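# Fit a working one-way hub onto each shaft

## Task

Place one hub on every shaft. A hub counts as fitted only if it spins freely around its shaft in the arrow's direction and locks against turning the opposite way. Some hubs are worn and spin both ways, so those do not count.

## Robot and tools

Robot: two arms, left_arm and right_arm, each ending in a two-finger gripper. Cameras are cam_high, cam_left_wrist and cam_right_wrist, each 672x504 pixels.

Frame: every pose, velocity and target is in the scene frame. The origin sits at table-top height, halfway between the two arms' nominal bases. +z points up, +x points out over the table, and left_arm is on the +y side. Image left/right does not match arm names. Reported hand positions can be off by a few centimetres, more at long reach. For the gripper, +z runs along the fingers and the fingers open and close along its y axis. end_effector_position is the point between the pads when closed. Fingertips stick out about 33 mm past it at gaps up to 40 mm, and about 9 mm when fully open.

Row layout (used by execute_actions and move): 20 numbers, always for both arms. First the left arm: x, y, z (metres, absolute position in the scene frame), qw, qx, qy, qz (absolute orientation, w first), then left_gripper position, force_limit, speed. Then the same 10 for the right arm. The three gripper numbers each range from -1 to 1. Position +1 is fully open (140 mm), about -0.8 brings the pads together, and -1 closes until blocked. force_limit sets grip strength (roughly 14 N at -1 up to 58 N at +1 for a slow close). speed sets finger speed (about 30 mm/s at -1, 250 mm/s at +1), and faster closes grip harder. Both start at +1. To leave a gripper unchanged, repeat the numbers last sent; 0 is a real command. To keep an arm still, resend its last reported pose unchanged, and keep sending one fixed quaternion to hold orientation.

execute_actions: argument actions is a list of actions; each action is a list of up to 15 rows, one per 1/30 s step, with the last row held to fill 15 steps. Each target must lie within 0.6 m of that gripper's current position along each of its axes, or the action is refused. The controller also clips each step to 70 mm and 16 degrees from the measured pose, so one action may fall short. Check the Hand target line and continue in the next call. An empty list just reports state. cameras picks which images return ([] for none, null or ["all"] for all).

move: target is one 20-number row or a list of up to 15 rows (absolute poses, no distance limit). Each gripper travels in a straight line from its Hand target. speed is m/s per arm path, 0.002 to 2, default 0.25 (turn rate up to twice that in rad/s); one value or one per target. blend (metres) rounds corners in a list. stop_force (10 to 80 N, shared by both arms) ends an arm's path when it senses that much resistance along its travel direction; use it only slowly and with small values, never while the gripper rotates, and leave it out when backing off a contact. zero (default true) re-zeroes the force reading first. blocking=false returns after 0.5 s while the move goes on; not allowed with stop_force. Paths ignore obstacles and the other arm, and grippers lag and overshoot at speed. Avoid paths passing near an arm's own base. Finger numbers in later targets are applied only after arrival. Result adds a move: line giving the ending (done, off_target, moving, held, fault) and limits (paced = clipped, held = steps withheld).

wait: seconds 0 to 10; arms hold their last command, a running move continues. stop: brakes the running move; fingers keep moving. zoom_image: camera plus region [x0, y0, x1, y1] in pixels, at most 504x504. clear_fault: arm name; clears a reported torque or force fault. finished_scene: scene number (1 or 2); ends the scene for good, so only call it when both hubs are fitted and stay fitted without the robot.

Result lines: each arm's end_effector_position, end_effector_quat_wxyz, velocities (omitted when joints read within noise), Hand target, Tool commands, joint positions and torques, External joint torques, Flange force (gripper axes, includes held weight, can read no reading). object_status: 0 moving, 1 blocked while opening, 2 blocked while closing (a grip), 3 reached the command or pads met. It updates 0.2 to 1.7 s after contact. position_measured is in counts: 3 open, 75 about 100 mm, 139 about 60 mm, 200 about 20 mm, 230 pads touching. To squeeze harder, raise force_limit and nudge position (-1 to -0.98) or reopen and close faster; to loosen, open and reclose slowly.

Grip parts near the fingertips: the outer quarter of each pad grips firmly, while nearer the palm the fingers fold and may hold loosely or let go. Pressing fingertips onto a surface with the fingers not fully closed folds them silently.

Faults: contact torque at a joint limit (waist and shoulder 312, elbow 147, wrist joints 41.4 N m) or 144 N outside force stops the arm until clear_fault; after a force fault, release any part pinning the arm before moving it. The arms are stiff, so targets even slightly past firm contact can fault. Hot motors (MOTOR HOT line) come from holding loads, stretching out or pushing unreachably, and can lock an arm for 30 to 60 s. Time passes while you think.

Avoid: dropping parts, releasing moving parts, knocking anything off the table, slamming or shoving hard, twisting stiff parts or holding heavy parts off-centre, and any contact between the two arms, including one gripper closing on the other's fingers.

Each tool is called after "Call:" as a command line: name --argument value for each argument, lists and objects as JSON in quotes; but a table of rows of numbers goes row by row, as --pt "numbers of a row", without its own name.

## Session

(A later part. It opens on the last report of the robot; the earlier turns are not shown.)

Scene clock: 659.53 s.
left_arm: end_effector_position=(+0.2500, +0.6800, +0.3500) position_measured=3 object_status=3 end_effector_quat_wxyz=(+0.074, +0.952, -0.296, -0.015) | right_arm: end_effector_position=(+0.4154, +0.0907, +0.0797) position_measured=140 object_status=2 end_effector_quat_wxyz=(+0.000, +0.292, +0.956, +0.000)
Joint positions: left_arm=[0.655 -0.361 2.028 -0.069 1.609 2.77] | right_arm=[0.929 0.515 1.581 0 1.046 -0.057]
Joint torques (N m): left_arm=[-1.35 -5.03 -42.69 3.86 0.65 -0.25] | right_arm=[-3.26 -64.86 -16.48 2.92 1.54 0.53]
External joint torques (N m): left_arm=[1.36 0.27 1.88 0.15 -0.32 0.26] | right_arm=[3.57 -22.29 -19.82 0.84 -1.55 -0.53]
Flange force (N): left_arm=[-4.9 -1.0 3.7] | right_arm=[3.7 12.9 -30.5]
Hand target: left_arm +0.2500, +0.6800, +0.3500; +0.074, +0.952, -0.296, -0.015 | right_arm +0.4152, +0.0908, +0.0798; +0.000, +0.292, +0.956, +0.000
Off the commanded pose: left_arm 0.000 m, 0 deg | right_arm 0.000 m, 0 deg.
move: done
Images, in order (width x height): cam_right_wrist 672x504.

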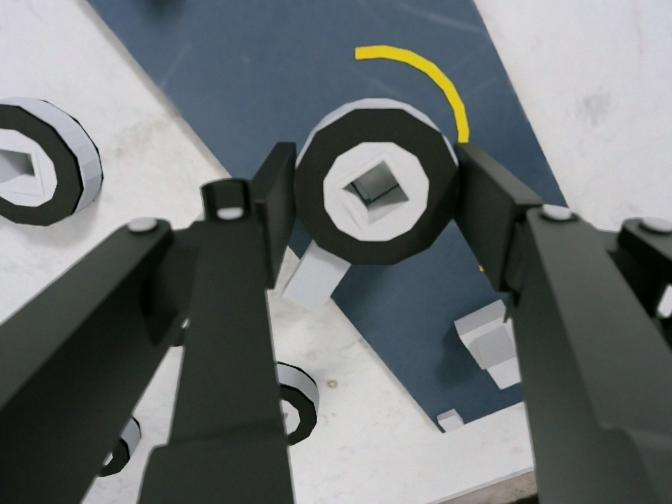

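Call:
zoom_image --camera "cam_right_wrist" --region '[330, 140, 430, 240]'

Call:
zoom_image --camera "cam_right_wrist" --region '[430, 280, 530, 440]'

Scaled by 5.040 from the camera's 672x504 image, which has a finer 960x720 frame.

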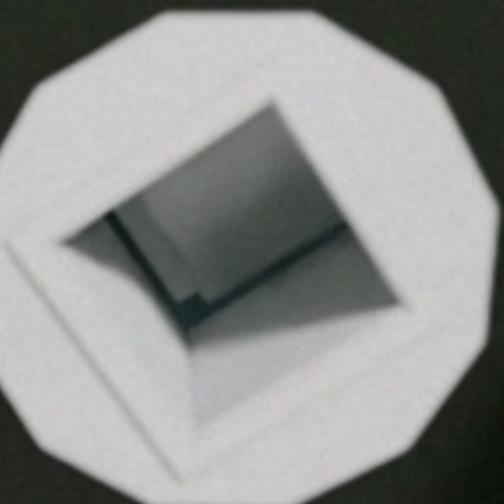

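Scaled by 3.150 from the camera's 672x504 image, which has a finer 960x720 frame.

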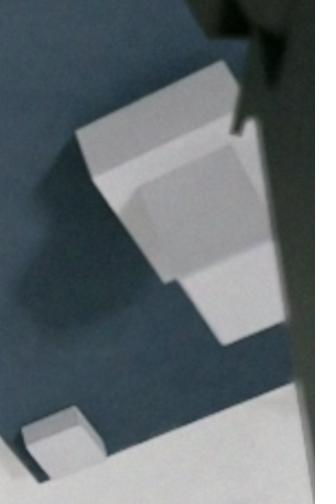

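Call:
move --target '[0.25,0.68,0.35,0.074,0.952,-0.296,-0.015,1,1,1,0.4153,0.0912,0.12,0,0.29237,0.95630,0,-1,0,-1]' --speed 0.08 --cameras '["cam_right_wrist"]'

Call:
zoom_image --camera "cam_right_wrist" --region '[320, 150, 540, 350]'

Call:
zoom_image --camera "cam_right_wrist" --region '[340, 150, 420, 230]'

Scene clock: 690.53 s.
left_arm: end_effector_position=(+0.2500, +0.6800, +0.3500) position_measured=3 object_status=3 end_effector_quat_wxyz=(+0.074, +0.952, -0.296, -0.015) | right_arm: end_effector_position=(+0.4153, +0.0912, +0.1199) position_measured=140 object_status=2 end_effector_quat_wxyz=(+0.000, +0.292, +0.956, +0.000)
Joint positions: left_arm=[0.655 -0.361 2.028 -0.069 1.609 2.77] | right_arm=[0.93 0.484 1.547 0 1.11 -0.057]
Joint torques (N m): left_arm=[-1.41 -5.03 -42.59 3.91 0.63 -0.32] | right_arm=[-2.42 -90.3 -37.22 3.28 -0.43 0.5]
External joint torques (N m): left_arm=[1.51 -0.04 1.79 0.1 -0.29 0.32] | right_arm=[2.88 4.83 -0.26 0.63 0.42 -0.5]
Flange force (N): left_arm=[-5.6 -0.8 3.4] | right_arm=[2.9 8.1 2.6]
Hand target: left_arm +0.2500, +0.6800, +0.3500; +0.074, +0.952, -0.296, -0.015 | right_arm +0.4153, +0.0912, +0.1200; +0.000, +0.292, +0.956, +0.000
Off the commanded pose: left_arm 0.000 m, 0 deg | right_arm 0.000 m, 0 deg.
move: done
Images, in order (width x height): cam_right_wrist 672x504.

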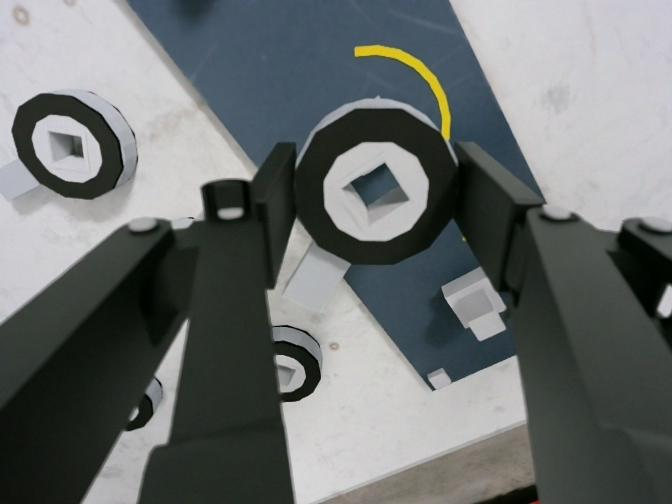

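Scaled by 2.291 from the camera's 672x504 image, which has a finer 960x720 frame.

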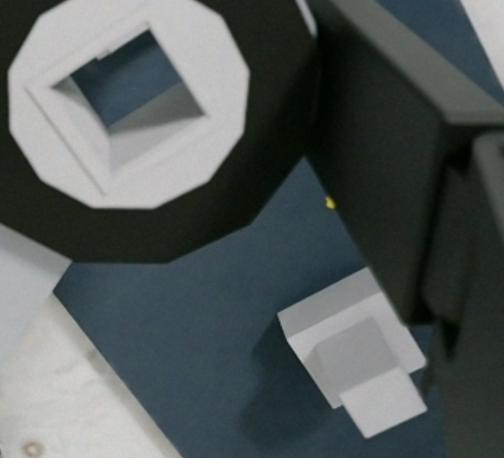

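Scaled by 6.300 from the camera's 672x504 image, which has a finer 960x720 frame.

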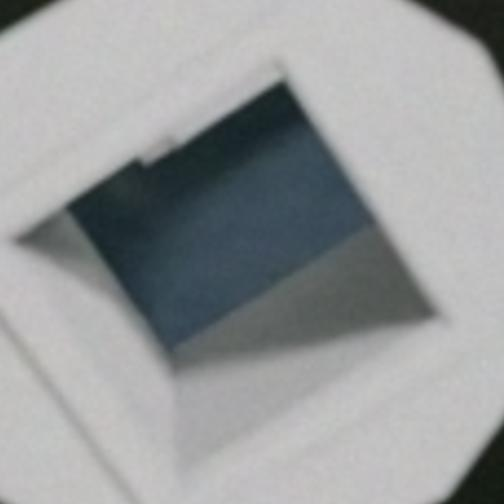

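Call:
zoom_image --camera "cam_right_wrist" --region '[354, 160, 394, 192]'

Scaled by 12.600 from the camera's 672x504 image, which has a finer 960x720 frame.

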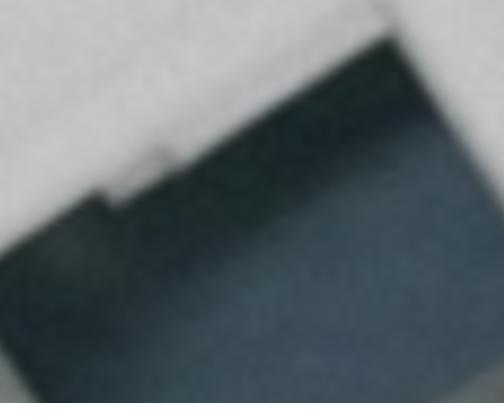

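Call:
move --target '[0.25,0.68,0.35,0.074,0.952,-0.296,-0.015,1,1,1,0.452,0.0665,0.12,0,0.29237,0.95630,0,-1,0,-1]' --speed 0.1 --cameras '["cam_right_wrist"]'

Call:
zoom_image --camera "cam_right_wrist" --region '[330, 30, 420, 120]'

Scene clock: 713.27 s.
left_arm: end_effector_position=(+0.2500, +0.6800, +0.3500) position_measured=3 object_status=3 end_effector_quat_wxyz=(+0.074, +0.952, -0.296, -0.015) | right_arm: end_effector_position=(+0.4520, +0.0665, +0.1200) position_measured=140 object_status=2 end_effector_quat_wxyz=(+0.000, +0.292, +0.956, +0.000)
Joint positions: left_arm=[0.655 -0.361 2.028 -0.069 1.609 2.77] | right_arm=[0.874 0.487 1.543 0 1.111 -0.113]
Joint torques (N m): left_arm=[-1.87 -4.87 -42.64 3.87 0.68 -0.28] | right_arm=[-2.72 -90.33 -36.68 3.28 -0.54 0.81]
External joint torques (N m): left_arm=[1.92 -0.08 1.84 0.13 -0.34 0.29] | right_arm=[2.81 4.34 -0.92 0.63 0.54 -0.81]
Flange force (N): left_arm=[-6.7 -1.1 3.5] | right_arm=[1.9 9.1 1.5]
Hand target: left_arm +0.2500, +0.6800, +0.3500; +0.074, +0.952, -0.296, -0.015 | right_arm +0.4520, +0.0665, +0.1200; +0.000, +0.292, +0.956, +0.000
Off the commanded pose: left_arm 0.000 m, 0 deg | right_arm 0.000 m, 0 deg.
move: done
Images, in order (width x height): cam_right_wrist 672x504.

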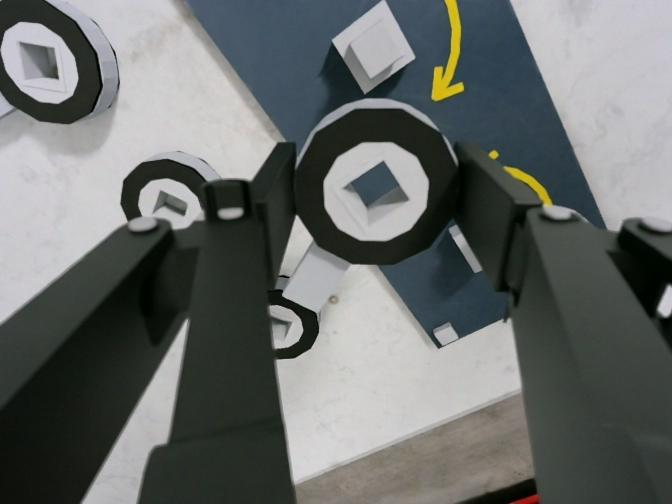

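Scaled by 5.600 from the camera's 672x504 image, which has a finer 960x720 frame.

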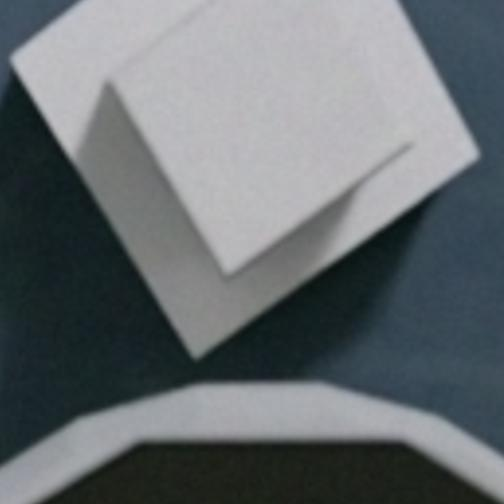

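Call:
zoom_image --camera "cam_right_wrist" --region '[0, 0, 130, 130]'

Call:
zoom_image --camera "cam_right_wrist" --region '[290, 95, 465, 270]'

Scaled by 3.877 from the camera's 672x504 image, which has a finer 960x720 frame.

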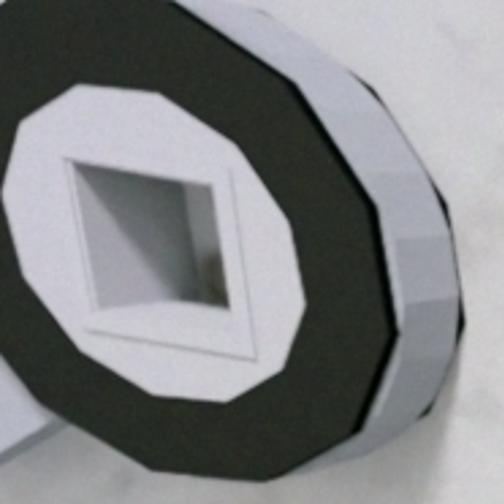

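Scaled by 2.880 from the camera's 672x504 image, which has a finer 960x720 frame.

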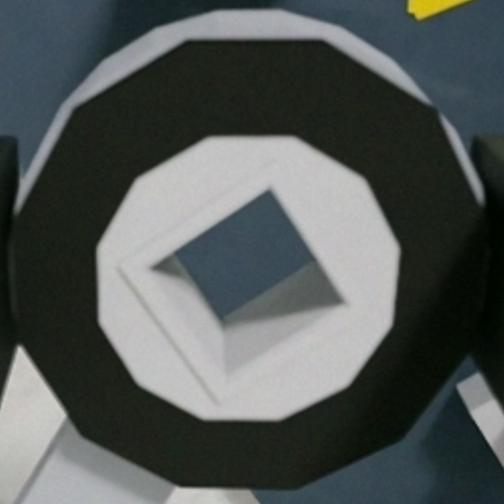

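Call:
move --pt "0.25 0.68 0.35 0.074 0.952 -0.296 -0.015 1 1 1 0.4152 0.0911 0.12 0 0.29237 0.95630 0 -1 0 -1" --pt "0.25 0.68 0.35 0.074 0.952 -0.296 -0.015 1 1 1 0.4152 0.0911 0.0812 0 0.29237 0.95630 0 -1 0 -1" --speed 0.08 --cameras '["cam_right_wrist"]'

Call:
zoom_image --camera "cam_right_wrist" --region '[348, 180, 372, 206]'

Call:
zoom_image --camera "cam_right_wrist" --region '[364, 180, 404, 210]'

Scene clock: 761.37 s.
left_arm: end_effector_position=(+0.2500, +0.6800, +0.3500) position_measured=3 object_status=3 end_effector_quat_wxyz=(+0.074, +0.952, -0.296, -0.015) | right_arm: end_effector_position=(+0.4152, +0.0911, +0.0813) position_measured=140 object_status=2 end_effector_quat_wxyz=(+0.000, +0.292, +0.956, +0.000)
Joint positions: left_arm=[0.655 -0.361 2.028 -0.069 1.609 2.77] | right_arm=[0.93 0.514 1.579 0 1.049 -0.057]
Joint torques (N m): left_arm=[-1.2 -4.76 -42.65 3.84 0.69 -0.29] | right_arm=[-2.61 -91.72 -35.48 3.2 -0.47 0.51]
External joint torques (N m): left_arm=[1.23 0.05 1.89 0.16 -0.35 0.3] | right_arm=[2.88 4.58 -0.92 0.59 0.46 -0.51]
Flange force (N): left_arm=[-4.7 -0.6 3.8] | right_arm=[2.9 9.1 2.3]
Hand target: left_arm +0.2500, +0.6800, +0.3500; +0.074, +0.952, -0.296, -0.015 | right_arm +0.4152, +0.0911, +0.0812; +0.000, +0.292, +0.956, +0.000
Off the commanded pose: left_arm 0.000 m, 0 deg | right_arm 0.000 m, 0 deg.
move: done
Images, in order (width x height): cam_right_wrist 672x504.

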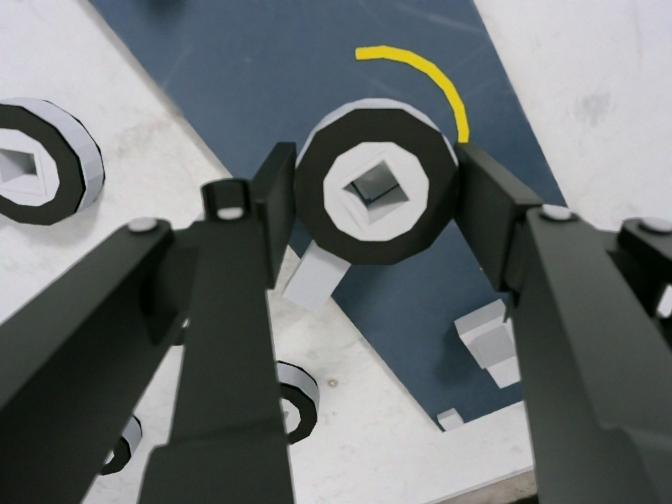

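Scaled by 19.385 from the camera's 672x504 image, which has a finer 960x720 frame.

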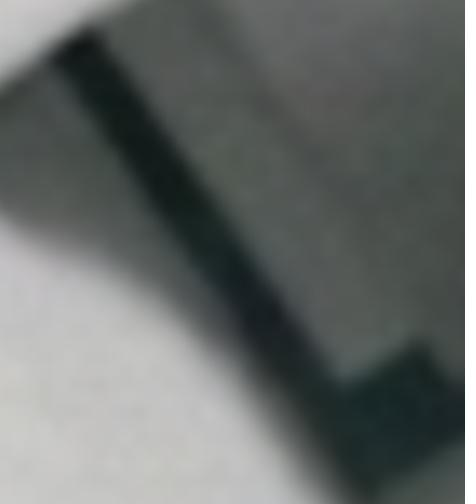

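Scaled by 12.600 from the camera's 672x504 image, which has a finer 960x720 frame.

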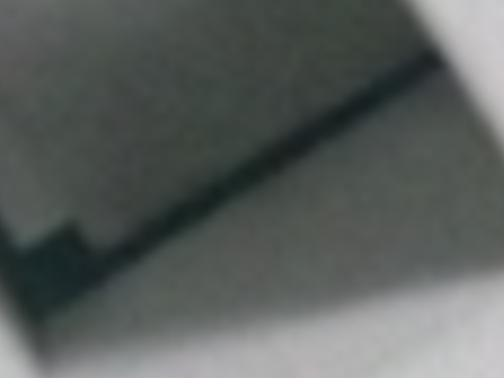

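Call:
move --target '[0.25,0.68,0.35,0.074,0.952,-0.296,-0.015,1,1,1,0.4154,0.0914,0.0735,0,0.29237,0.95630,0,-1,0,-1]' --speed 0.015 --stop_force 12 --cameras '["cam_right_wrist"]'

Call:
zoom_image --camera "cam_right_wrist" --region '[344, 178, 384, 210]'

Scene clock: 791.13 s.
left_arm: end_effector_position=(+0.2500, +0.6800, +0.3500) position_measured=3 object_status=3 end_effector_quat_wxyz=(+0.074, +0.952, -0.296, -0.015) | right_arm: end_effector_position=(+0.4154, +0.0913, +0.0798) position_measured=140 object_status=2 end_effector_quat_wxyz=(+0.000, +0.292, +0.956, +0.000)
Joint positions: left_arm=[0.655 -0.361 2.028 -0.069 1.609 2.77] | right_arm=[0.93 0.515 1.58 0 1.046 -0.057]
Joint torques (N m): left_arm=[-1.65 -4.73 -42.7 3.89 0.65 -0.17] | right_arm=[-2.75 -64.49 -20.9 3.14 -1.71 0.41]
External joint torques (N m): left_arm=[1.67 -0.12 1.89 0.11 -0.31 0.18] | right_arm=[3.05 -22.59 -15.37 0.63 1.7 -0.41]
Flange force (N): left_arm=[-5.7 -0.6 3.6] | right_arm=[3.3 5.2 -32.4]
Hand target: left_arm +0.2500, +0.6800, +0.3500; +0.074, +0.952, -0.296, -0.015 | right_arm +0.4153, +0.0913, +0.0798; +0.000, +0.292, +0.956, +0.000
Off the commanded pose: left_arm 0.000 m, 0 deg | right_arm 0.006 m, 0 deg.
move: contact (right_arm)
Images, in order (width x height): cam_right_wrist 672x504.

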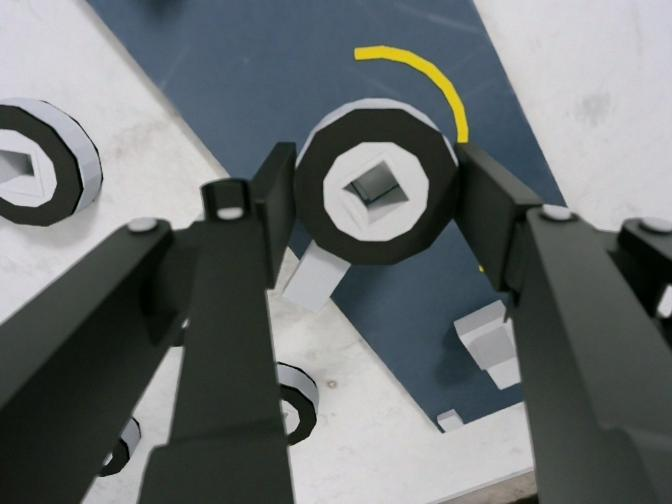

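Scaled by 12.600 from the camera's 672x504 image, which has a finer 960x720 frame.

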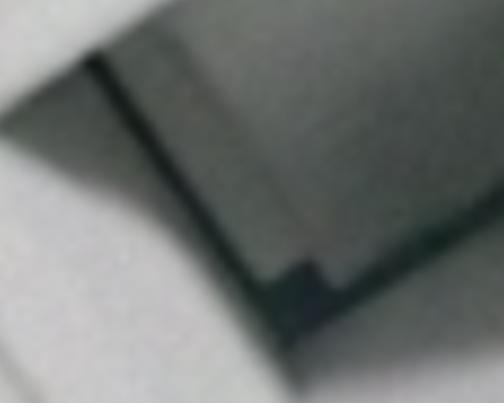

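Call:
move --pt "0.25 0.68 0.35 0.074 0.952 -0.296 -0.015 1 1 1 0.4150 0.0914 0.0797 0 0.29237 0.95630 0 -1 0 -1" --pt "0.25 0.68 0.35 0.074 0.952 -0.296 -0.015 1 1 1 0.4150 0.0916 0.0797 0 0.29237 0.95630 0 -1 0 -1" --pt "0.25 0.68 0.35 0.074 0.952 -0.296 -0.015 1 1 1 0.4156 0.0916 0.0797 0 0.29237 0.95630 0 -1 0 -1" --pt "0.25 0.68 0.35 0.074 0.952 -0.296 -0.015 1 1 1 0.4156 0.0919 0.0797 0 0.29237 0.95630 0 -1 0 -1" --pt "0.25 0.68 0.35 0.074 0.952 -0.296 -0.015 1 1 1 0.4150 0.0919 0.0797 0 0.29237 0.95630 0 -1 0 -1" --speed 0.003 --cameras '["cam_right_wrist"]'

Call:
zoom_image --camera "cam_right_wrist" --region '[344, 178, 384, 210]'

Scene clock: 814.33 s.
left_arm: end_effector_position=(+0.2500, +0.6800, +0.3500) position_measured=3 object_status=3 end_effector_quat_wxyz=(+0.074, +0.952, -0.296, -0.015) | right_arm: end_effector_position=(+0.4151, +0.0918, +0.0795) position_measured=140 object_status=2 end_effector_quat_wxyz=(+0.000, +0.292, +0.956, +0.000)
Joint positions: left_arm=[0.655 -0.361 2.028 -0.069 1.609 2.77] | right_arm=[0.93 0.516 1.579 0 1.047 -0.056]
Joint torques (N m): left_arm=[-1.36 -4.7 -42.85 3.87 0.65 -0.28] | right_arm=[-0.06 -61.21 -16.21 4.61 0.43 0.71]
External joint torques (N m): left_arm=[1.38 -0.18 2.01 0.13 -0.31 0.28] | right_arm=[0.41 -26.15 -20.16 -0.83 -0.44 -0.71]
Flange force (N): left_arm=[-5.3 -0.2 3.9] | right_arm=[-0.5 9.0 -35.5]
Hand target: left_arm +0.2500, +0.6800, +0.3500; +0.074, +0.952, -0.296, -0.015 | right_arm +0.4150, +0.0919, +0.0797; +0.000, +0.292, +0.956, +0.000
Off the commanded pose: left_arm 0.000 m, 0 deg | right_arm 0.000 m, 0 deg.
move: done
Images, in order (width x height): cam_right_wrist 672x504.

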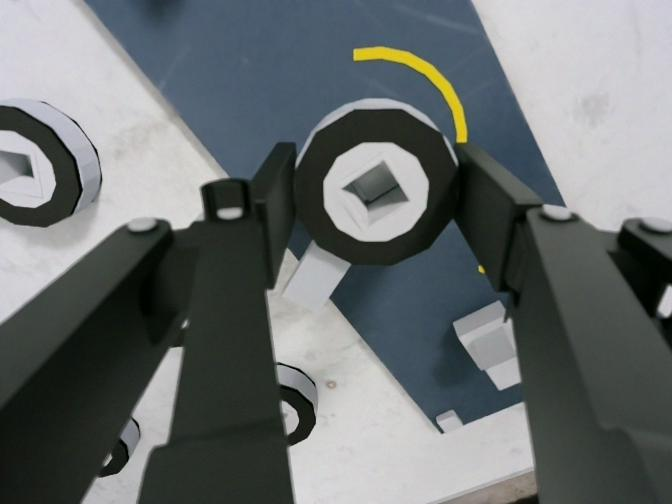

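Scaled by 12.600 from the camera's 672x504 image, which has a finer 960x720 frame.

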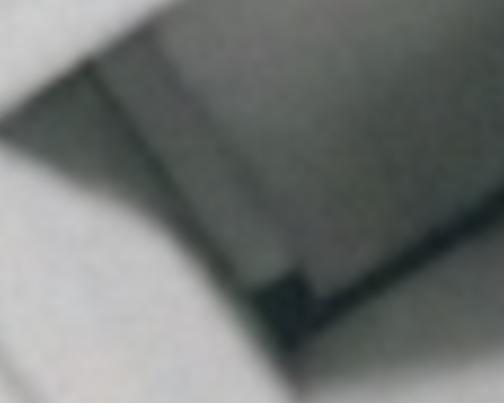

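Call:
move --pt "0.25 0.68 0.35 0.074 0.952 -0.296 -0.015 1 1 1 0.4153 0.0914 0.0797 0 0.29237 0.95630 0 -1 0 -1" --pt "0.25 0.68 0.35 0.074 0.952 -0.296 -0.015 1 1 1 0.4153 0.0914 0.0796 0 0.27564 0.96126 0 -1 0 -1" --pt "0.25 0.68 0.35 0.074 0.952 -0.296 -0.015 1 1 1 0.4153 0.0914 0.0795 0 0.30902 0.95106 0 -1 0 -1" --speed 0.01 --cameras '["cam_right_wrist"]'

Call:
zoom_image --camera "cam_right_wrist" --region '[344, 178, 384, 210]'

Scene clock: 876.93 s.
left_arm: end_effector_position=(+0.2500, +0.6800, +0.3500) position_measured=3 object_status=3 end_effector_quat_wxyz=(+0.074, +0.952, -0.296, -0.015) | right_arm: end_effector_position=(+0.4153, +0.0914, +0.0795) position_measured=140 object_status=2 end_effector_quat_wxyz=(+0.000, +0.309, +0.951, +0.000)
Joint positions: left_arm=[0.655 -0.361 2.028 -0.069 1.609 2.77] | right_arm=[0.93 0.515 1.58 0 1.046 -0.022]
Joint torques (N m): left_arm=[-1.5 -4.67 -42.79 3.82 0.66 -0.29] | right_arm=[-5.84 -62.75 -17.74 2.02 -0.02 1.01]
External joint torques (N m): left_arm=[1.66 -0.96 1.83 0.19 -0.31 0.29] | right_arm=[6.17 -24.57 -18.57 1.75 0.02 -1.01]
Flange force (N): left_arm=[-6.4 0.7 3.6] | right_arm=[6.7 8.2 -33.8]
Hand target: left_arm +0.2500, +0.6800, +0.3500; +0.074, +0.952, -0.296, -0.015 | right_arm +0.4153, +0.0914, +0.0795; +0.000, +0.309, +0.951, +0.000
Off the commanded pose: left_arm 0.000 m, 0 deg | right_arm 0.000 m, 0 deg.
move: done
Images, in order (width x height): cam_right_wrist 672x504.

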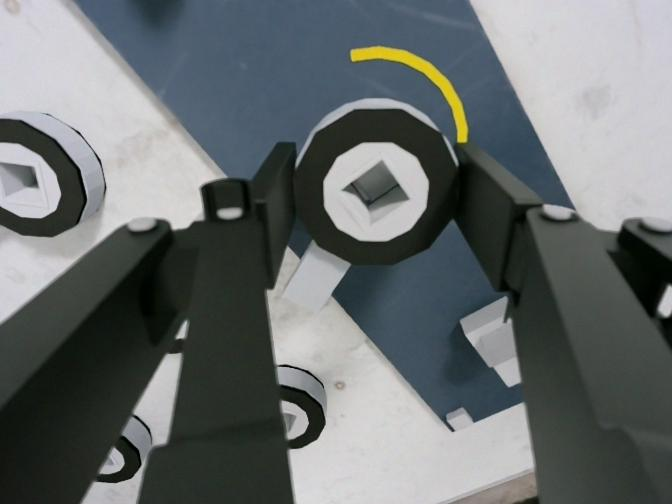

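Scaled by 12.600 from the camera's 672x504 image, which has a finer 960x720 frame.

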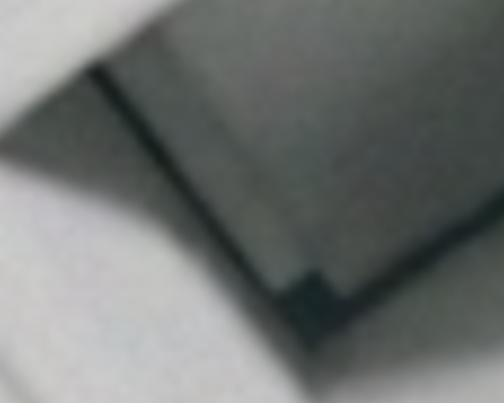

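Call:
move --pt "0.25 0.68 0.35 0.074 0.952 -0.296 -0.015 1 1 1 0.4158 0.0917 0.0798 0 0.29237 0.95630 0 -1 0 -1" --pt "0.25 0.68 0.35 0.074 0.952 -0.296 -0.015 1 1 1 0.4149 0.0917 0.0797 0 0.29237 0.95630 0 -1 0 -1" --pt "0.25 0.68 0.35 0.074 0.952 -0.296 -0.015 1 1 1 0.4149 0.0915 0.0797 0 0.29237 0.95630 0 -1 0 -1" --pt "0.25 0.68 0.35 0.074 0.952 -0.296 -0.015 1 1 1 0.4158 0.0915 0.0797 0 0.29237 0.95630 0 -1 0 -1" --pt "0.25 0.68 0.35 0.074 0.952 -0.296 -0.015 1 1 1 0.4158 0.0913 0.0797 0 0.29237 0.95630 0 -1 0 -1" --pt "0.25 0.68 0.35 0.074 0.952 -0.296 -0.015 1 1 1 0.4149 0.0913 0.0797 0 0.29237 0.95630 0 -1 0 -1" --pt "0.25 0.68 0.35 0.074 0.952 -0.296 -0.015 1 1 1 0.4149 0.0911 0.0797 0 0.29237 0.95630 0 -1 0 -1" --pt "0.25 0.68 0.35 0.074 0.952 -0.296 -0.015 1 1 1 0.4158 0.0911 0.0797 0 0.29237 0.95630 0 -1 0 -1" --speed 0.002 --cameras '["cam_right_wrist"]'

Call:
zoom_image --camera "cam_right_wrist" --region '[344, 178, 384, 210]'

Scene clock: 917.07 s.
left_arm: end_effector_position=(+0.2500, +0.6800, +0.3500) position_measured=3 object_status=3 end_effector_quat_wxyz=(+0.074, +0.952, -0.296, -0.015) | right_arm: end_effector_position=(+0.4156, +0.0912, +0.0796) position_measured=140 object_status=2 end_effector_quat_wxyz=(+0.000, +0.292, +0.956, +0.000)
Joint positions: left_arm=[0.655 -0.361 2.028 -0.069 1.609 2.77] | right_arm=[0.929 0.516 1.579 0 1.047 -0.057]
Joint torques (N m): left_arm=[-1.34 -4.67 -42.57 3.87 0.65 -0.24] | right_arm=[-4.16 -63.94 -18.36 2.52 1.52 0.54]
External joint torques (N m): left_arm=[1.36 -0.15 1.75 0.13 -0.32 0.25] | right_arm=[4.4 -23.31 -17.85 1.24 -1.52 -0.54]
Flange force (N): left_arm=[-5.0 -0.4 3.5] | right_arm=[4.8 7.1 -29.8]
Hand target: left_arm +0.2500, +0.6800, +0.3500; +0.074, +0.952, -0.296, -0.015 | right_arm +0.4155, +0.0913, +0.0797; +0.000, +0.292, +0.956, +0.000
Off the commanded pose: left_arm 0.000 m, 0 deg | right_arm 0.000 m, 0 deg.
move: done (path cut at 10 s); path passed 5 of 8 targets
Images, in order (width x height): cam_right_wrist 672x504.

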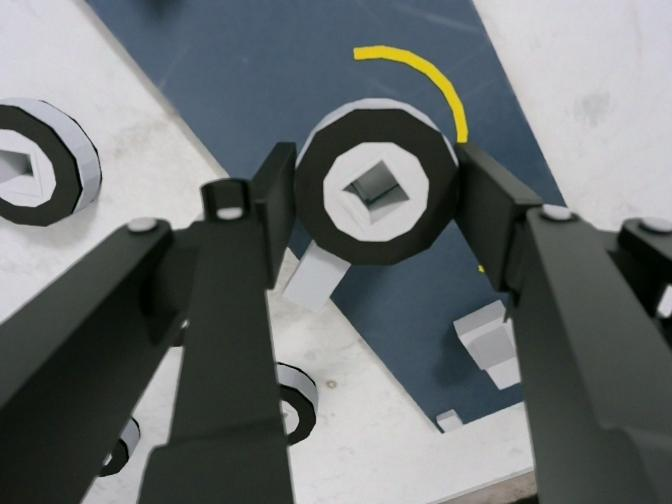

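Scaled by 12.600 from the camera's 672x504 image, which has a finer 960x720 frame.

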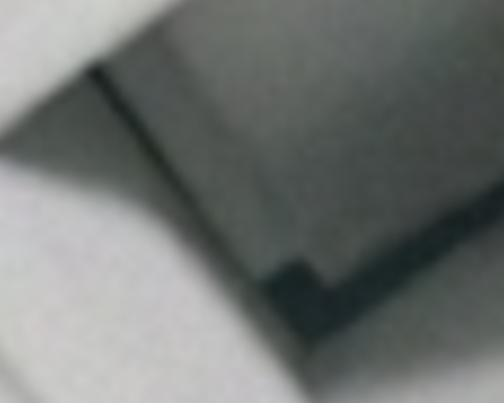

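Call:
move --pt "0.25 0.68 0.35 0.074 0.952 -0.296 -0.015 1 1 1 0.4154 0.0914 0.083 0 0.29237 0.95630 0 -1 0 -1" --pt "0.25 0.68 0.35 0.074 0.952 -0.296 -0.015 1 1 1 0.4154 0.0914 0.083 0 0.30902 0.95106 0 -1 0 -1" --speed 0.05 --cameras '["cam_right_wrist"]'

Call:
zoom_image --camera "cam_right_wrist" --region '[344, 178, 384, 210]'

Call:
zoom_image --camera "cam_right_wrist" --region '[330, 140, 430, 240]'

Scene clock: 932.77 s.
left_arm: end_effector_position=(+0.2500, +0.6800, +0.3500) position_measured=3 object_status=3 end_effector_quat_wxyz=(+0.074, +0.952, -0.296, -0.015) | right_arm: end_effector_position=(+0.4154, +0.0914, +0.0830) position_measured=140 object_status=2 end_effector_quat_wxyz=(+0.000, +0.309, +0.951, +0.000)
Joint positions: left_arm=[0.655 -0.361 2.028 -0.069 1.609 2.77] | right_arm=[0.93 0.513 1.577 0 1.052 -0.022]
Joint torques (N m): left_arm=[-1.4 -4.69 -42.56 3.79 0.68 -0.24] | right_arm=[-2.79 -91.47 -35.38 3.15 -0.36 0.49]
External joint torques (N m): left_arm=[1.42 -0.21 1.8 0.21 -0.34 0.24] | right_arm=[3.4 4.41 -0.97 0.64 0.35 -0.49]
Flange force (N): left_arm=[-5.2 -0.3 3.6] | right_arm=[3.9 8.8 2.2]
Hand target: left_arm +0.2500, +0.6800, +0.3500; +0.074, +0.952, -0.296, -0.015 | right_arm +0.4154, +0.0914, +0.0830; +0.000, +0.309, +0.951, +0.000
Off the commanded pose: left_arm 0.000 m, 0 deg | right_arm 0.000 m, 0 deg.
move: done
Images, in order (width x height): cam_right_wrist 672x504.

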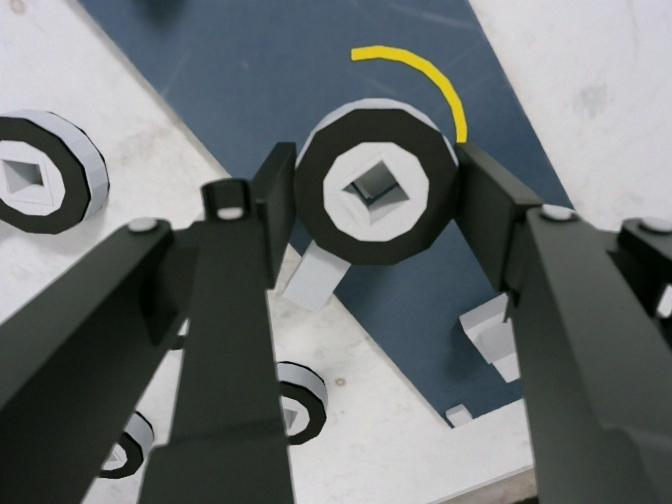

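Scaled by 12.600 from the camera's 672x504 image, which has a finer 960x720 frame.

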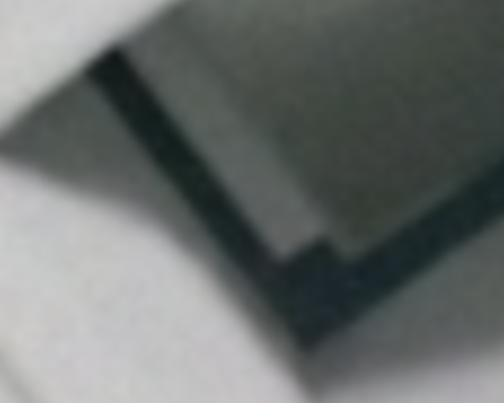

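Scaled by 5.040 from the camera's 672x504 image, which has a finer 960x720 frame.

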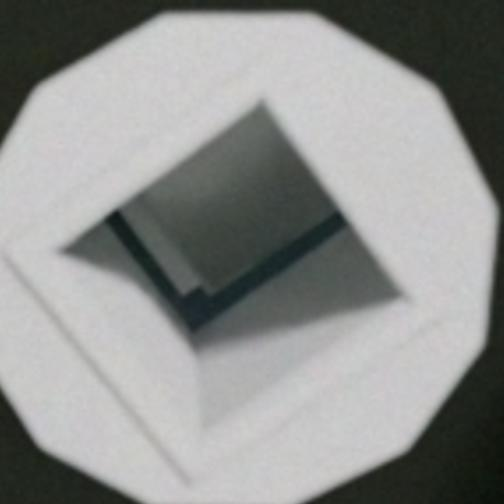

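Call:
move --target '[0.25,0.68,0.35,0.074,0.952,-0.296,-0.015,1,1,1,0.4152,0.0916,0.083,0,0.30902,0.95106,0,-1,0,-1]' --speed 0.05 --cameras '["cam_right_wrist"]'

Call:
zoom_image --camera "cam_right_wrist" --region '[344, 178, 384, 210]'

Call:
move --target '[0.25,0.68,0.35,0.074,0.952,-0.296,-0.015,1,1,1,0.4152,0.0916,0.0735,0,0.30902,0.95106,0,-1,0,-1]' --speed 0.015 --stop_force 12 --cameras '["cam_right_wrist"]'

Call:
zoom_image --camera "cam_right_wrist" --region '[344, 178, 384, 210]'

Scene clock: 946.30 s.
left_arm: end_effector_position=(+0.2500, +0.6800, +0.3500) position_measured=3 object_status=3 end_effector_quat_wxyz=(+0.074, +0.952, -0.296, -0.015) | right_arm: end_effector_position=(+0.4152, +0.0916, +0.0831) position_measured=140 object_status=2 end_effector_quat_wxyz=(+0.000, +0.309, +0.951, +0.000)
Joint positions: left_arm=[0.655 -0.361 2.028 -0.069 1.609 2.77] | right_arm=[0.93 0.513 1.577 0 1.052 -0.022]
Joint torques (N m): left_arm=[-2.11 -4.9 -42.48 3.93 0.69 -0.25] | right_arm=[-2.81 -91.62 -35.21 3.18 -0.38 0.58]
External joint torques (N m): left_arm=[2.15 0.26 1.79 0.06 -0.36 0.26] | right_arm=[3.18 4.35 -1.28 0.61 0.37 -0.58]
Flange force (N): left_arm=[-7.0 -2.0 3.4] | right_arm=[3.5 9.4 1.9]
Hand target: left_arm +0.2500, +0.6800, +0.3500; +0.074, +0.952, -0.296, -0.015 | right_arm +0.4152, +0.0916, +0.0830; +0.000, +0.309, +0.951, +0.000
Off the commanded pose: left_arm 0.000 m, 0 deg | right_arm 0.000 m, 0 deg.
move: done
Images, in order (width x height): cam_right_wrist 672x504.

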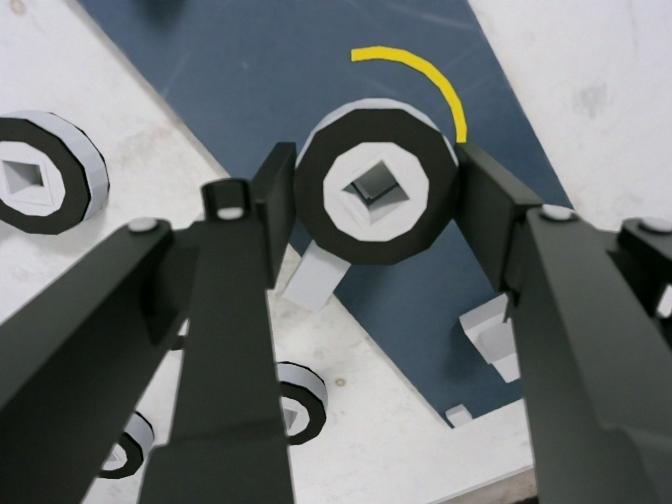

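Scaled by 12.600 from the camera's 672x504 image, which has a finer 960x720 frame.

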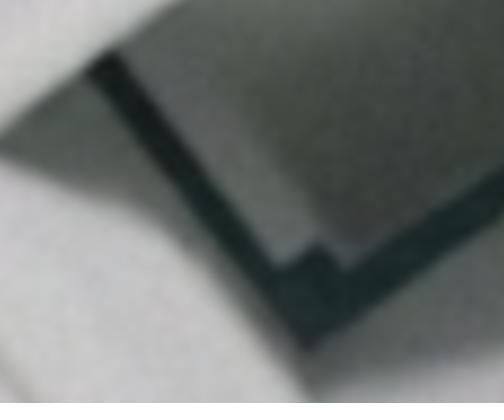

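Scene clock: 947.17 s.
left_arm: end_effector_position=(+0.2500, +0.6800, +0.3500) position_measured=3 object_status=3 end_effector_quat_wxyz=(+0.074, +0.952, -0.296, -0.015) | right_arm: end_effector_position=(+0.4153, +0.0918, +0.0795) position_measured=140 object_status=2 end_effector_quat_wxyz=(+0.000, +0.309, +0.951, +0.000)
Joint positions: left_arm=[0.655 -0.361 2.028 -0.069 1.609 2.77] | right_arm=[0.93 0.516 1.579 0 1.046 -0.022]
Joint torques (N m): left_arm=[-1.4 -4.61 -42.59 3.85 0.65 -0.22] | right_arm=[-2.33 -63.17 -20.68 3.34 -1.9 0.48]
External joint torques (N m): left_arm=[1.44 -0.36 1.73 0.15 -0.31 0.23] | right_arm=[2.81 -24.17 -15.61 0.44 1.89 -0.48]
Flange force (N): left_arm=[-5.3 -0.1 3.4] | right_arm=[3.0 3.6 -34.1]
Hand target: left_arm +0.2500, +0.6800, +0.3500; +0.074, +0.952, -0.296, -0.015 | right_arm +0.4153, +0.0917, +0.0795; +0.000, +0.309, +0.951, +0.000
Off the commanded pose: left_arm 0.000 m, 0 deg | right_arm 0.006 m, 0 deg.
move: contact (right_arm)
Images, in order (width x height): cam_right_wrist 672x504.

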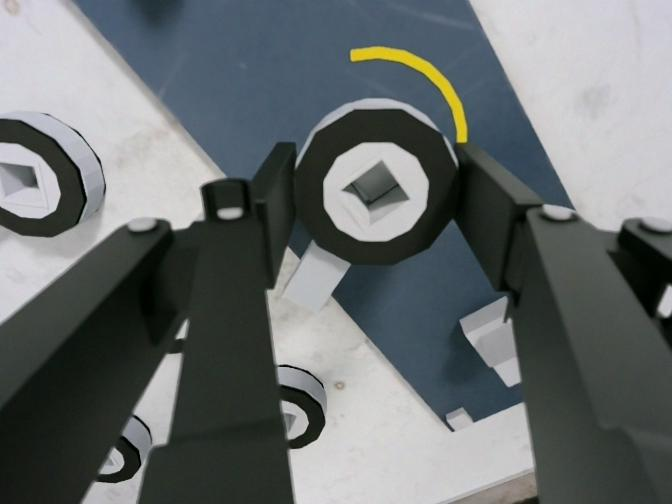

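Scaled by 12.600 from the camera's 672x504 image, which has a finer 960x720 frame.

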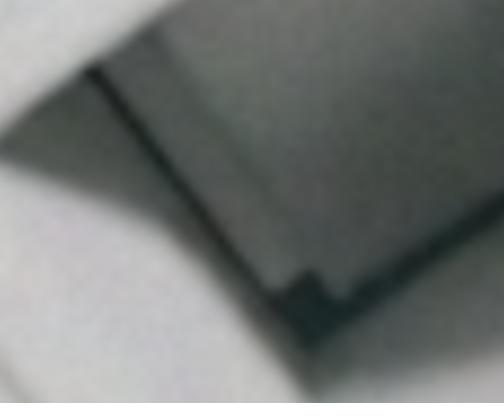

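Call:
move --pt "0.25 0.68 0.35 0.074 0.952 -0.296 -0.015 1 1 1 0.4152 0.0914 0.0795 0 0.30902 0.95106 0 -1 0 -1" --pt "0.25 0.68 0.35 0.074 0.952 -0.296 -0.015 1 1 1 0.4156 0.0914 0.0795 0 0.30902 0.95106 0 -1 0 -1" --pt "0.25 0.68 0.35 0.074 0.952 -0.296 -0.015 1 1 1 0.4156 0.0920 0.0795 0 0.30902 0.95106 0 -1 0 -1" --pt "0.25 0.68 0.35 0.074 0.952 -0.296 -0.015 1 1 1 0.4150 0.0920 0.0795 0 0.30902 0.95106 0 -1 0 -1" --pt "0.25 0.68 0.35 0.074 0.952 -0.296 -0.015 1 1 1 0.4150 0.0912 0.0795 0 0.30902 0.95106 0 -1 0 -1" --pt "0.25 0.68 0.35 0.074 0.952 -0.296 -0.015 1 1 1 0.4152 0.0912 0.0795 0 0.30902 0.95106 0 -1 0 -1" --speed 0.003 --cameras '["cam_right_wrist"]'

Call:
zoom_image --camera "cam_right_wrist" --region '[344, 178, 384, 210]'

Scene clock: 963.10 s.
left_arm: end_effector_position=(+0.2500, +0.6800, +0.3500) position_measured=3 object_status=3 end_effector_quat_wxyz=(+0.074, +0.952, -0.296, -0.015) | right_arm: end_effector_position=(+0.4150, +0.0913, +0.0794) position_measured=140 object_status=2 end_effector_quat_wxyz=(+0.000, +0.309, +0.951, +0.000)
Joint positions: left_arm=[0.655 -0.361 2.028 -0.069 1.609 2.77] | right_arm=[0.93 0.515 1.58 0 1.046 -0.022]
Joint torques (N m): left_arm=[-1.56 -4.92 -42.67 3.73 0.66 -0.25] | right_arm=[-1.25 -70.53 -20.4 3.22 1.27 0.44]
External joint torques (N m): left_arm=[1.62 0.08 1.92 0.26 -0.32 0.26] | right_arm=[1.25 -16.55 -15.87 0.54 -1.28 -0.44]
Flange force (N): left_arm=[-5.7 -1.0 3.7] | right_arm=[1.3 11.9 -23.3]
Hand target: left_arm +0.2500, +0.6800, +0.3500; +0.074, +0.952, -0.296, -0.015 | right_arm +0.4152, +0.0912, +0.0795; +0.000, +0.309, +0.951, +0.000
Off the commanded pose: left_arm 0.000 m, 0 deg | right_arm 0.000 m, 0 deg.
move: done
Images, in order (width x height): cam_right_wrist 672x504.

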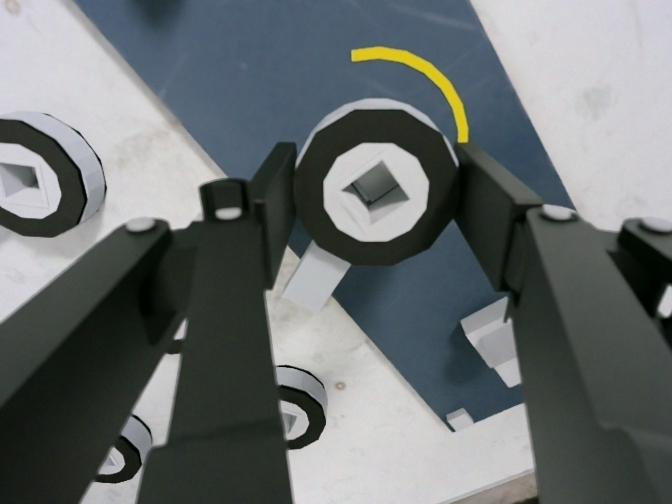

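Scaled by 12.600 from the camera's 672x504 image, which has a finer 960x720 frame.

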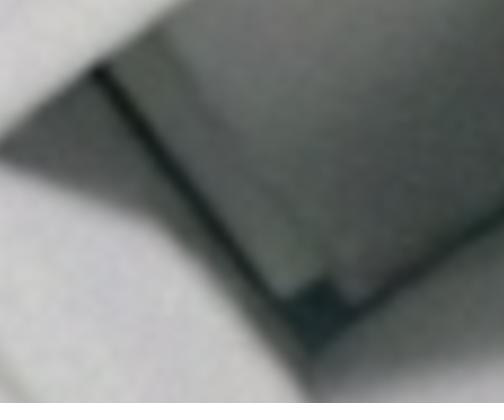

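Call:
move --pt "0.25 0.68 0.35 0.074 0.952 -0.296 -0.015 1 1 1 0.4152 0.0914 0.12 0 0.30902 0.95106 0 -1 0 -1" --pt "0.25 0.68 0.35 0.074 0.952 -0.296 -0.015 1 1 1 0.42 -0.12 0.12 0 0.30902 0.95106 0 -1 0 -1" --speed 0.2 --cameras '["cam_right_wrist"]'

Call:
zoom_image --camera "cam_right_wrist" --region '[330, 140, 430, 240]'

Call:
zoom_image --camera "cam_right_wrist" --region '[344, 165, 394, 215]'

Scene clock: 992.77 s.
left_arm: end_effector_position=(+0.2500, +0.6800, +0.3500) position_measured=3 object_status=3 end_effector_quat_wxyz=(+0.074, +0.952, -0.296, -0.015) | right_arm: end_effector_position=(+0.4200, -0.1199, +0.1200) position_measured=140 object_status=2 end_effector_quat_wxyz=(+0.000, +0.309, +0.951, +0.000)
Joint positions: left_arm=[0.655 -0.361 2.028 -0.069 1.609 2.77] | right_arm=[0.721 0.259 1.877 0 1.006 -0.231]
Joint torques (N m): left_arm=[-1.68 -4.56 -42.5 3.84 0.65 -0.22] | right_arm=[-4.49 -65.57 -34.5 3.01 -0.57 0.35]
External joint torques (N m): left_arm=[1.75 -0.5 1.63 0.17 -0.31 0.22] | right_arm=[4.79 3.84 -0.91 0.67 0.56 -0.35]
Flange force (N): left_arm=[-6.1 -0.3 3.2] | right_arm=[5.5 9.0 1.6]
Hand target: left_arm +0.2500, +0.6800, +0.3500; +0.074, +0.952, -0.296, -0.015 | right_arm +0.4200, -0.1200, +0.1200; +0.000, +0.309, +0.951, +0.000
Off the commanded pose: left_arm 0.000 m, 0 deg | right_arm 0.000 m, 0 deg.
move: done
Images, in order (width x height): cam_right_wrist 672x504.

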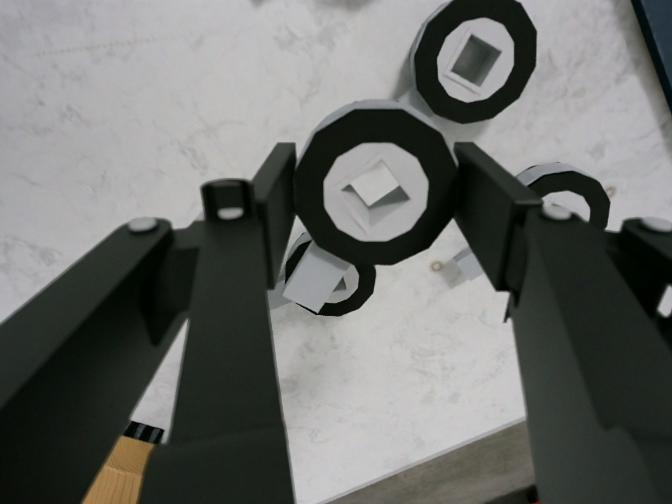

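Scaled by 5.040 from the camera's 672x504 image, which has a finer 960x720 frame.

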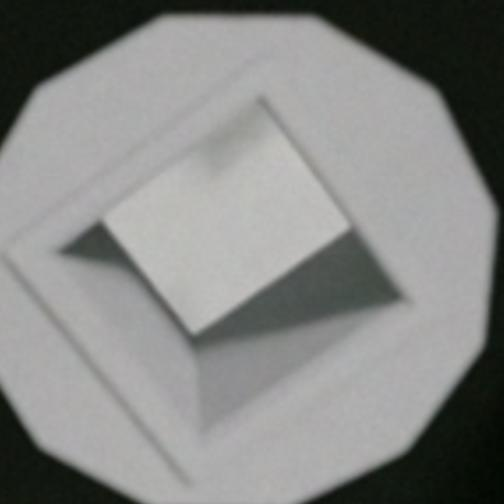

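Scaled by 10.080 from the camera's 672x504 image, which has a finer 960x720 frame.

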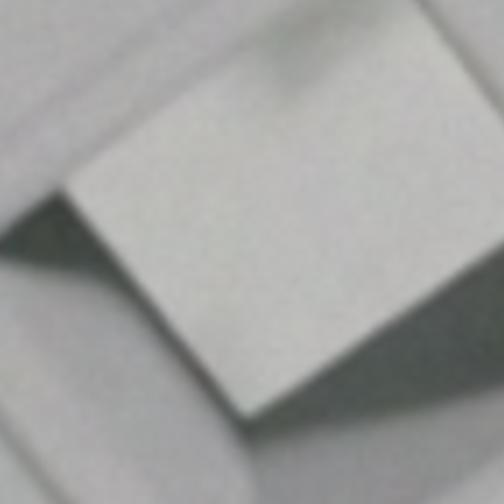

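Call:
move --pt "0.25 0.68 0.35 0.074 0.952 -0.296 -0.015 1 1 1 0.3682 -0.1846 0.10 0 0.35837 0.93358 0 -1 0 -1" --pt "0.25 0.68 0.35 0.074 0.952 -0.296 -0.015 1 1 1 0.3682 -0.1846 0.045 0 0.35837 0.93358 0 -1 0 -1" --speed '[0.2,0.1]' --cameras '["cam_right_wrist"]'

Call:
move --target '[0.25,0.68,0.35,0.074,0.952,-0.296,-0.015,1,1,1,0.3682,-0.1846,0.025,0,0.35837,0.93358,0,-1,0,-1]' --speed 0.02 --stop_force 10 --cameras '["cam_right_wrist"]'

Scene clock: 1012.47 s.
left_arm: end_effector_position=(+0.2500, +0.6800, +0.3500) position_measured=3 object_status=3 end_effector_quat_wxyz=(+0.074, +0.952, -0.296, -0.015) | right_arm: end_effector_position=(+0.3682, -0.1846, +0.0450) position_measured=140 object_status=2 end_effector_quat_wxyz=(+0.000, +0.358, +0.934, +0.000)
Joint positions: left_arm=[0.655 -0.361 2.028 -0.069 1.609 2.77] | right_arm=[0.693 0.224 2.092 0 0.825 -0.154]
Joint torques (N m): left_arm=[-1.7 -5 -42.45 3.79 0.62 -0.25] | right_arm=[-3.1 -55.76 -29.63 2.57 -0.79 0.47]
External joint torques (N m): left_arm=[1.81 -0.21 1.65 0.21 -0.28 0.26] | right_arm=[3.17 1.97 -1.18 0.63 0.79 -0.47]
Flange force (N): left_arm=[-6.3 -0.8 3.1] | right_arm=[4.4 6.0 0.0]
Hand target: left_arm +0.2500, +0.6800, +0.3500; +0.074, +0.952, -0.296, -0.015 | right_arm +0.3682, -0.1846, +0.0450; +0.000, +0.358, +0.934, +0.000
Off the commanded pose: left_arm 0.000 m, 0 deg | right_arm 0.000 m, 0 deg.
move: done
Images, in order (width x height): cam_right_wrist 672x504.

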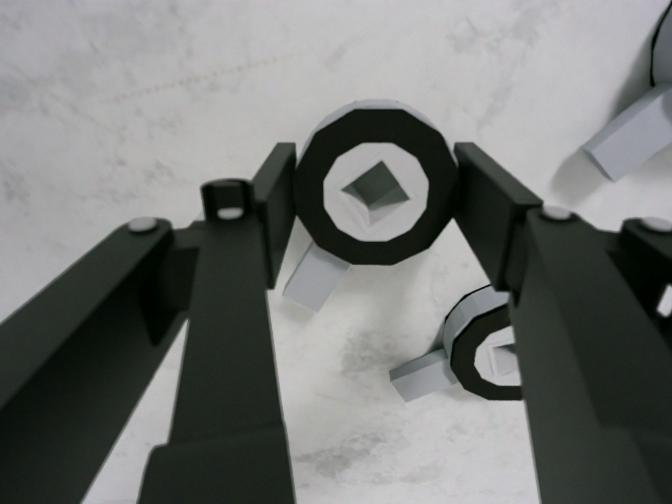

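Scene clock: 1013.70 s.
left_arm: end_effector_position=(+0.2500, +0.6800, +0.3500) position_measured=3 object_status=3 end_effector_quat_wxyz=(+0.074, +0.952, -0.296, -0.015) | right_arm: end_effector_position=(+0.3683, -0.1846, +0.0328) position_measured=140 object_status=2 end_effector_quat_wxyz=(+0.000, +0.358, +0.934, +0.000)
Joint positions: left_arm=[0.655 -0.361 2.028 -0.069 1.609 2.77] | right_arm=[0.693 0.24 2.101 0 0.8 -0.154]
Joint torques (N m): left_arm=[-1.42 -4.68 -42.58 3.85 0.6 -0.25] | right_arm=[-3.92 -45.21 -20.59 2.27 -1.67 0.51]
External joint torques (N m): left_arm=[1.45 0.04 1.82 0.15 -0.27 0.26] | right_arm=[4.2 -9.47 -9.47 0.86 1.67 -0.51]
Flange force (N): left_arm=[-5.2 -0.7 3.5] | right_arm=[6.1 6.5 -22.4]
Hand target: left_arm +0.2500, +0.6800, +0.3500; +0.074, +0.952, -0.296, -0.015 | right_arm +0.3683, -0.1846, +0.0328; +0.000, +0.358, +0.934, +0.000
Off the commanded pose: left_arm 0.000 m, 0 deg | right_arm 0.008 m, 0 deg.
move: contact (right_arm)
Images, in order (width x height): cam_right_wrist 672x504.

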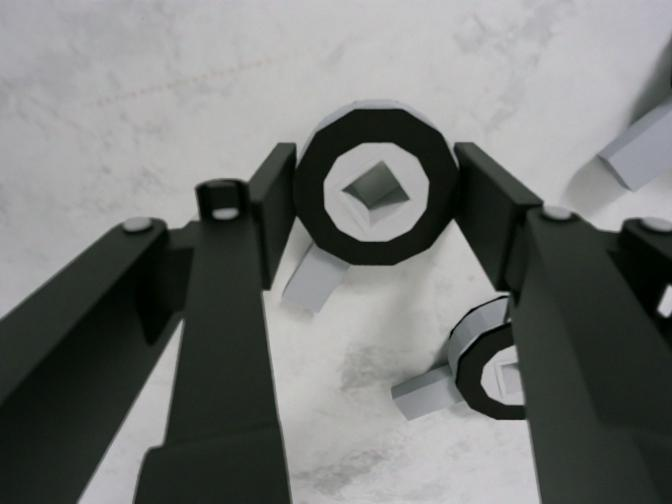

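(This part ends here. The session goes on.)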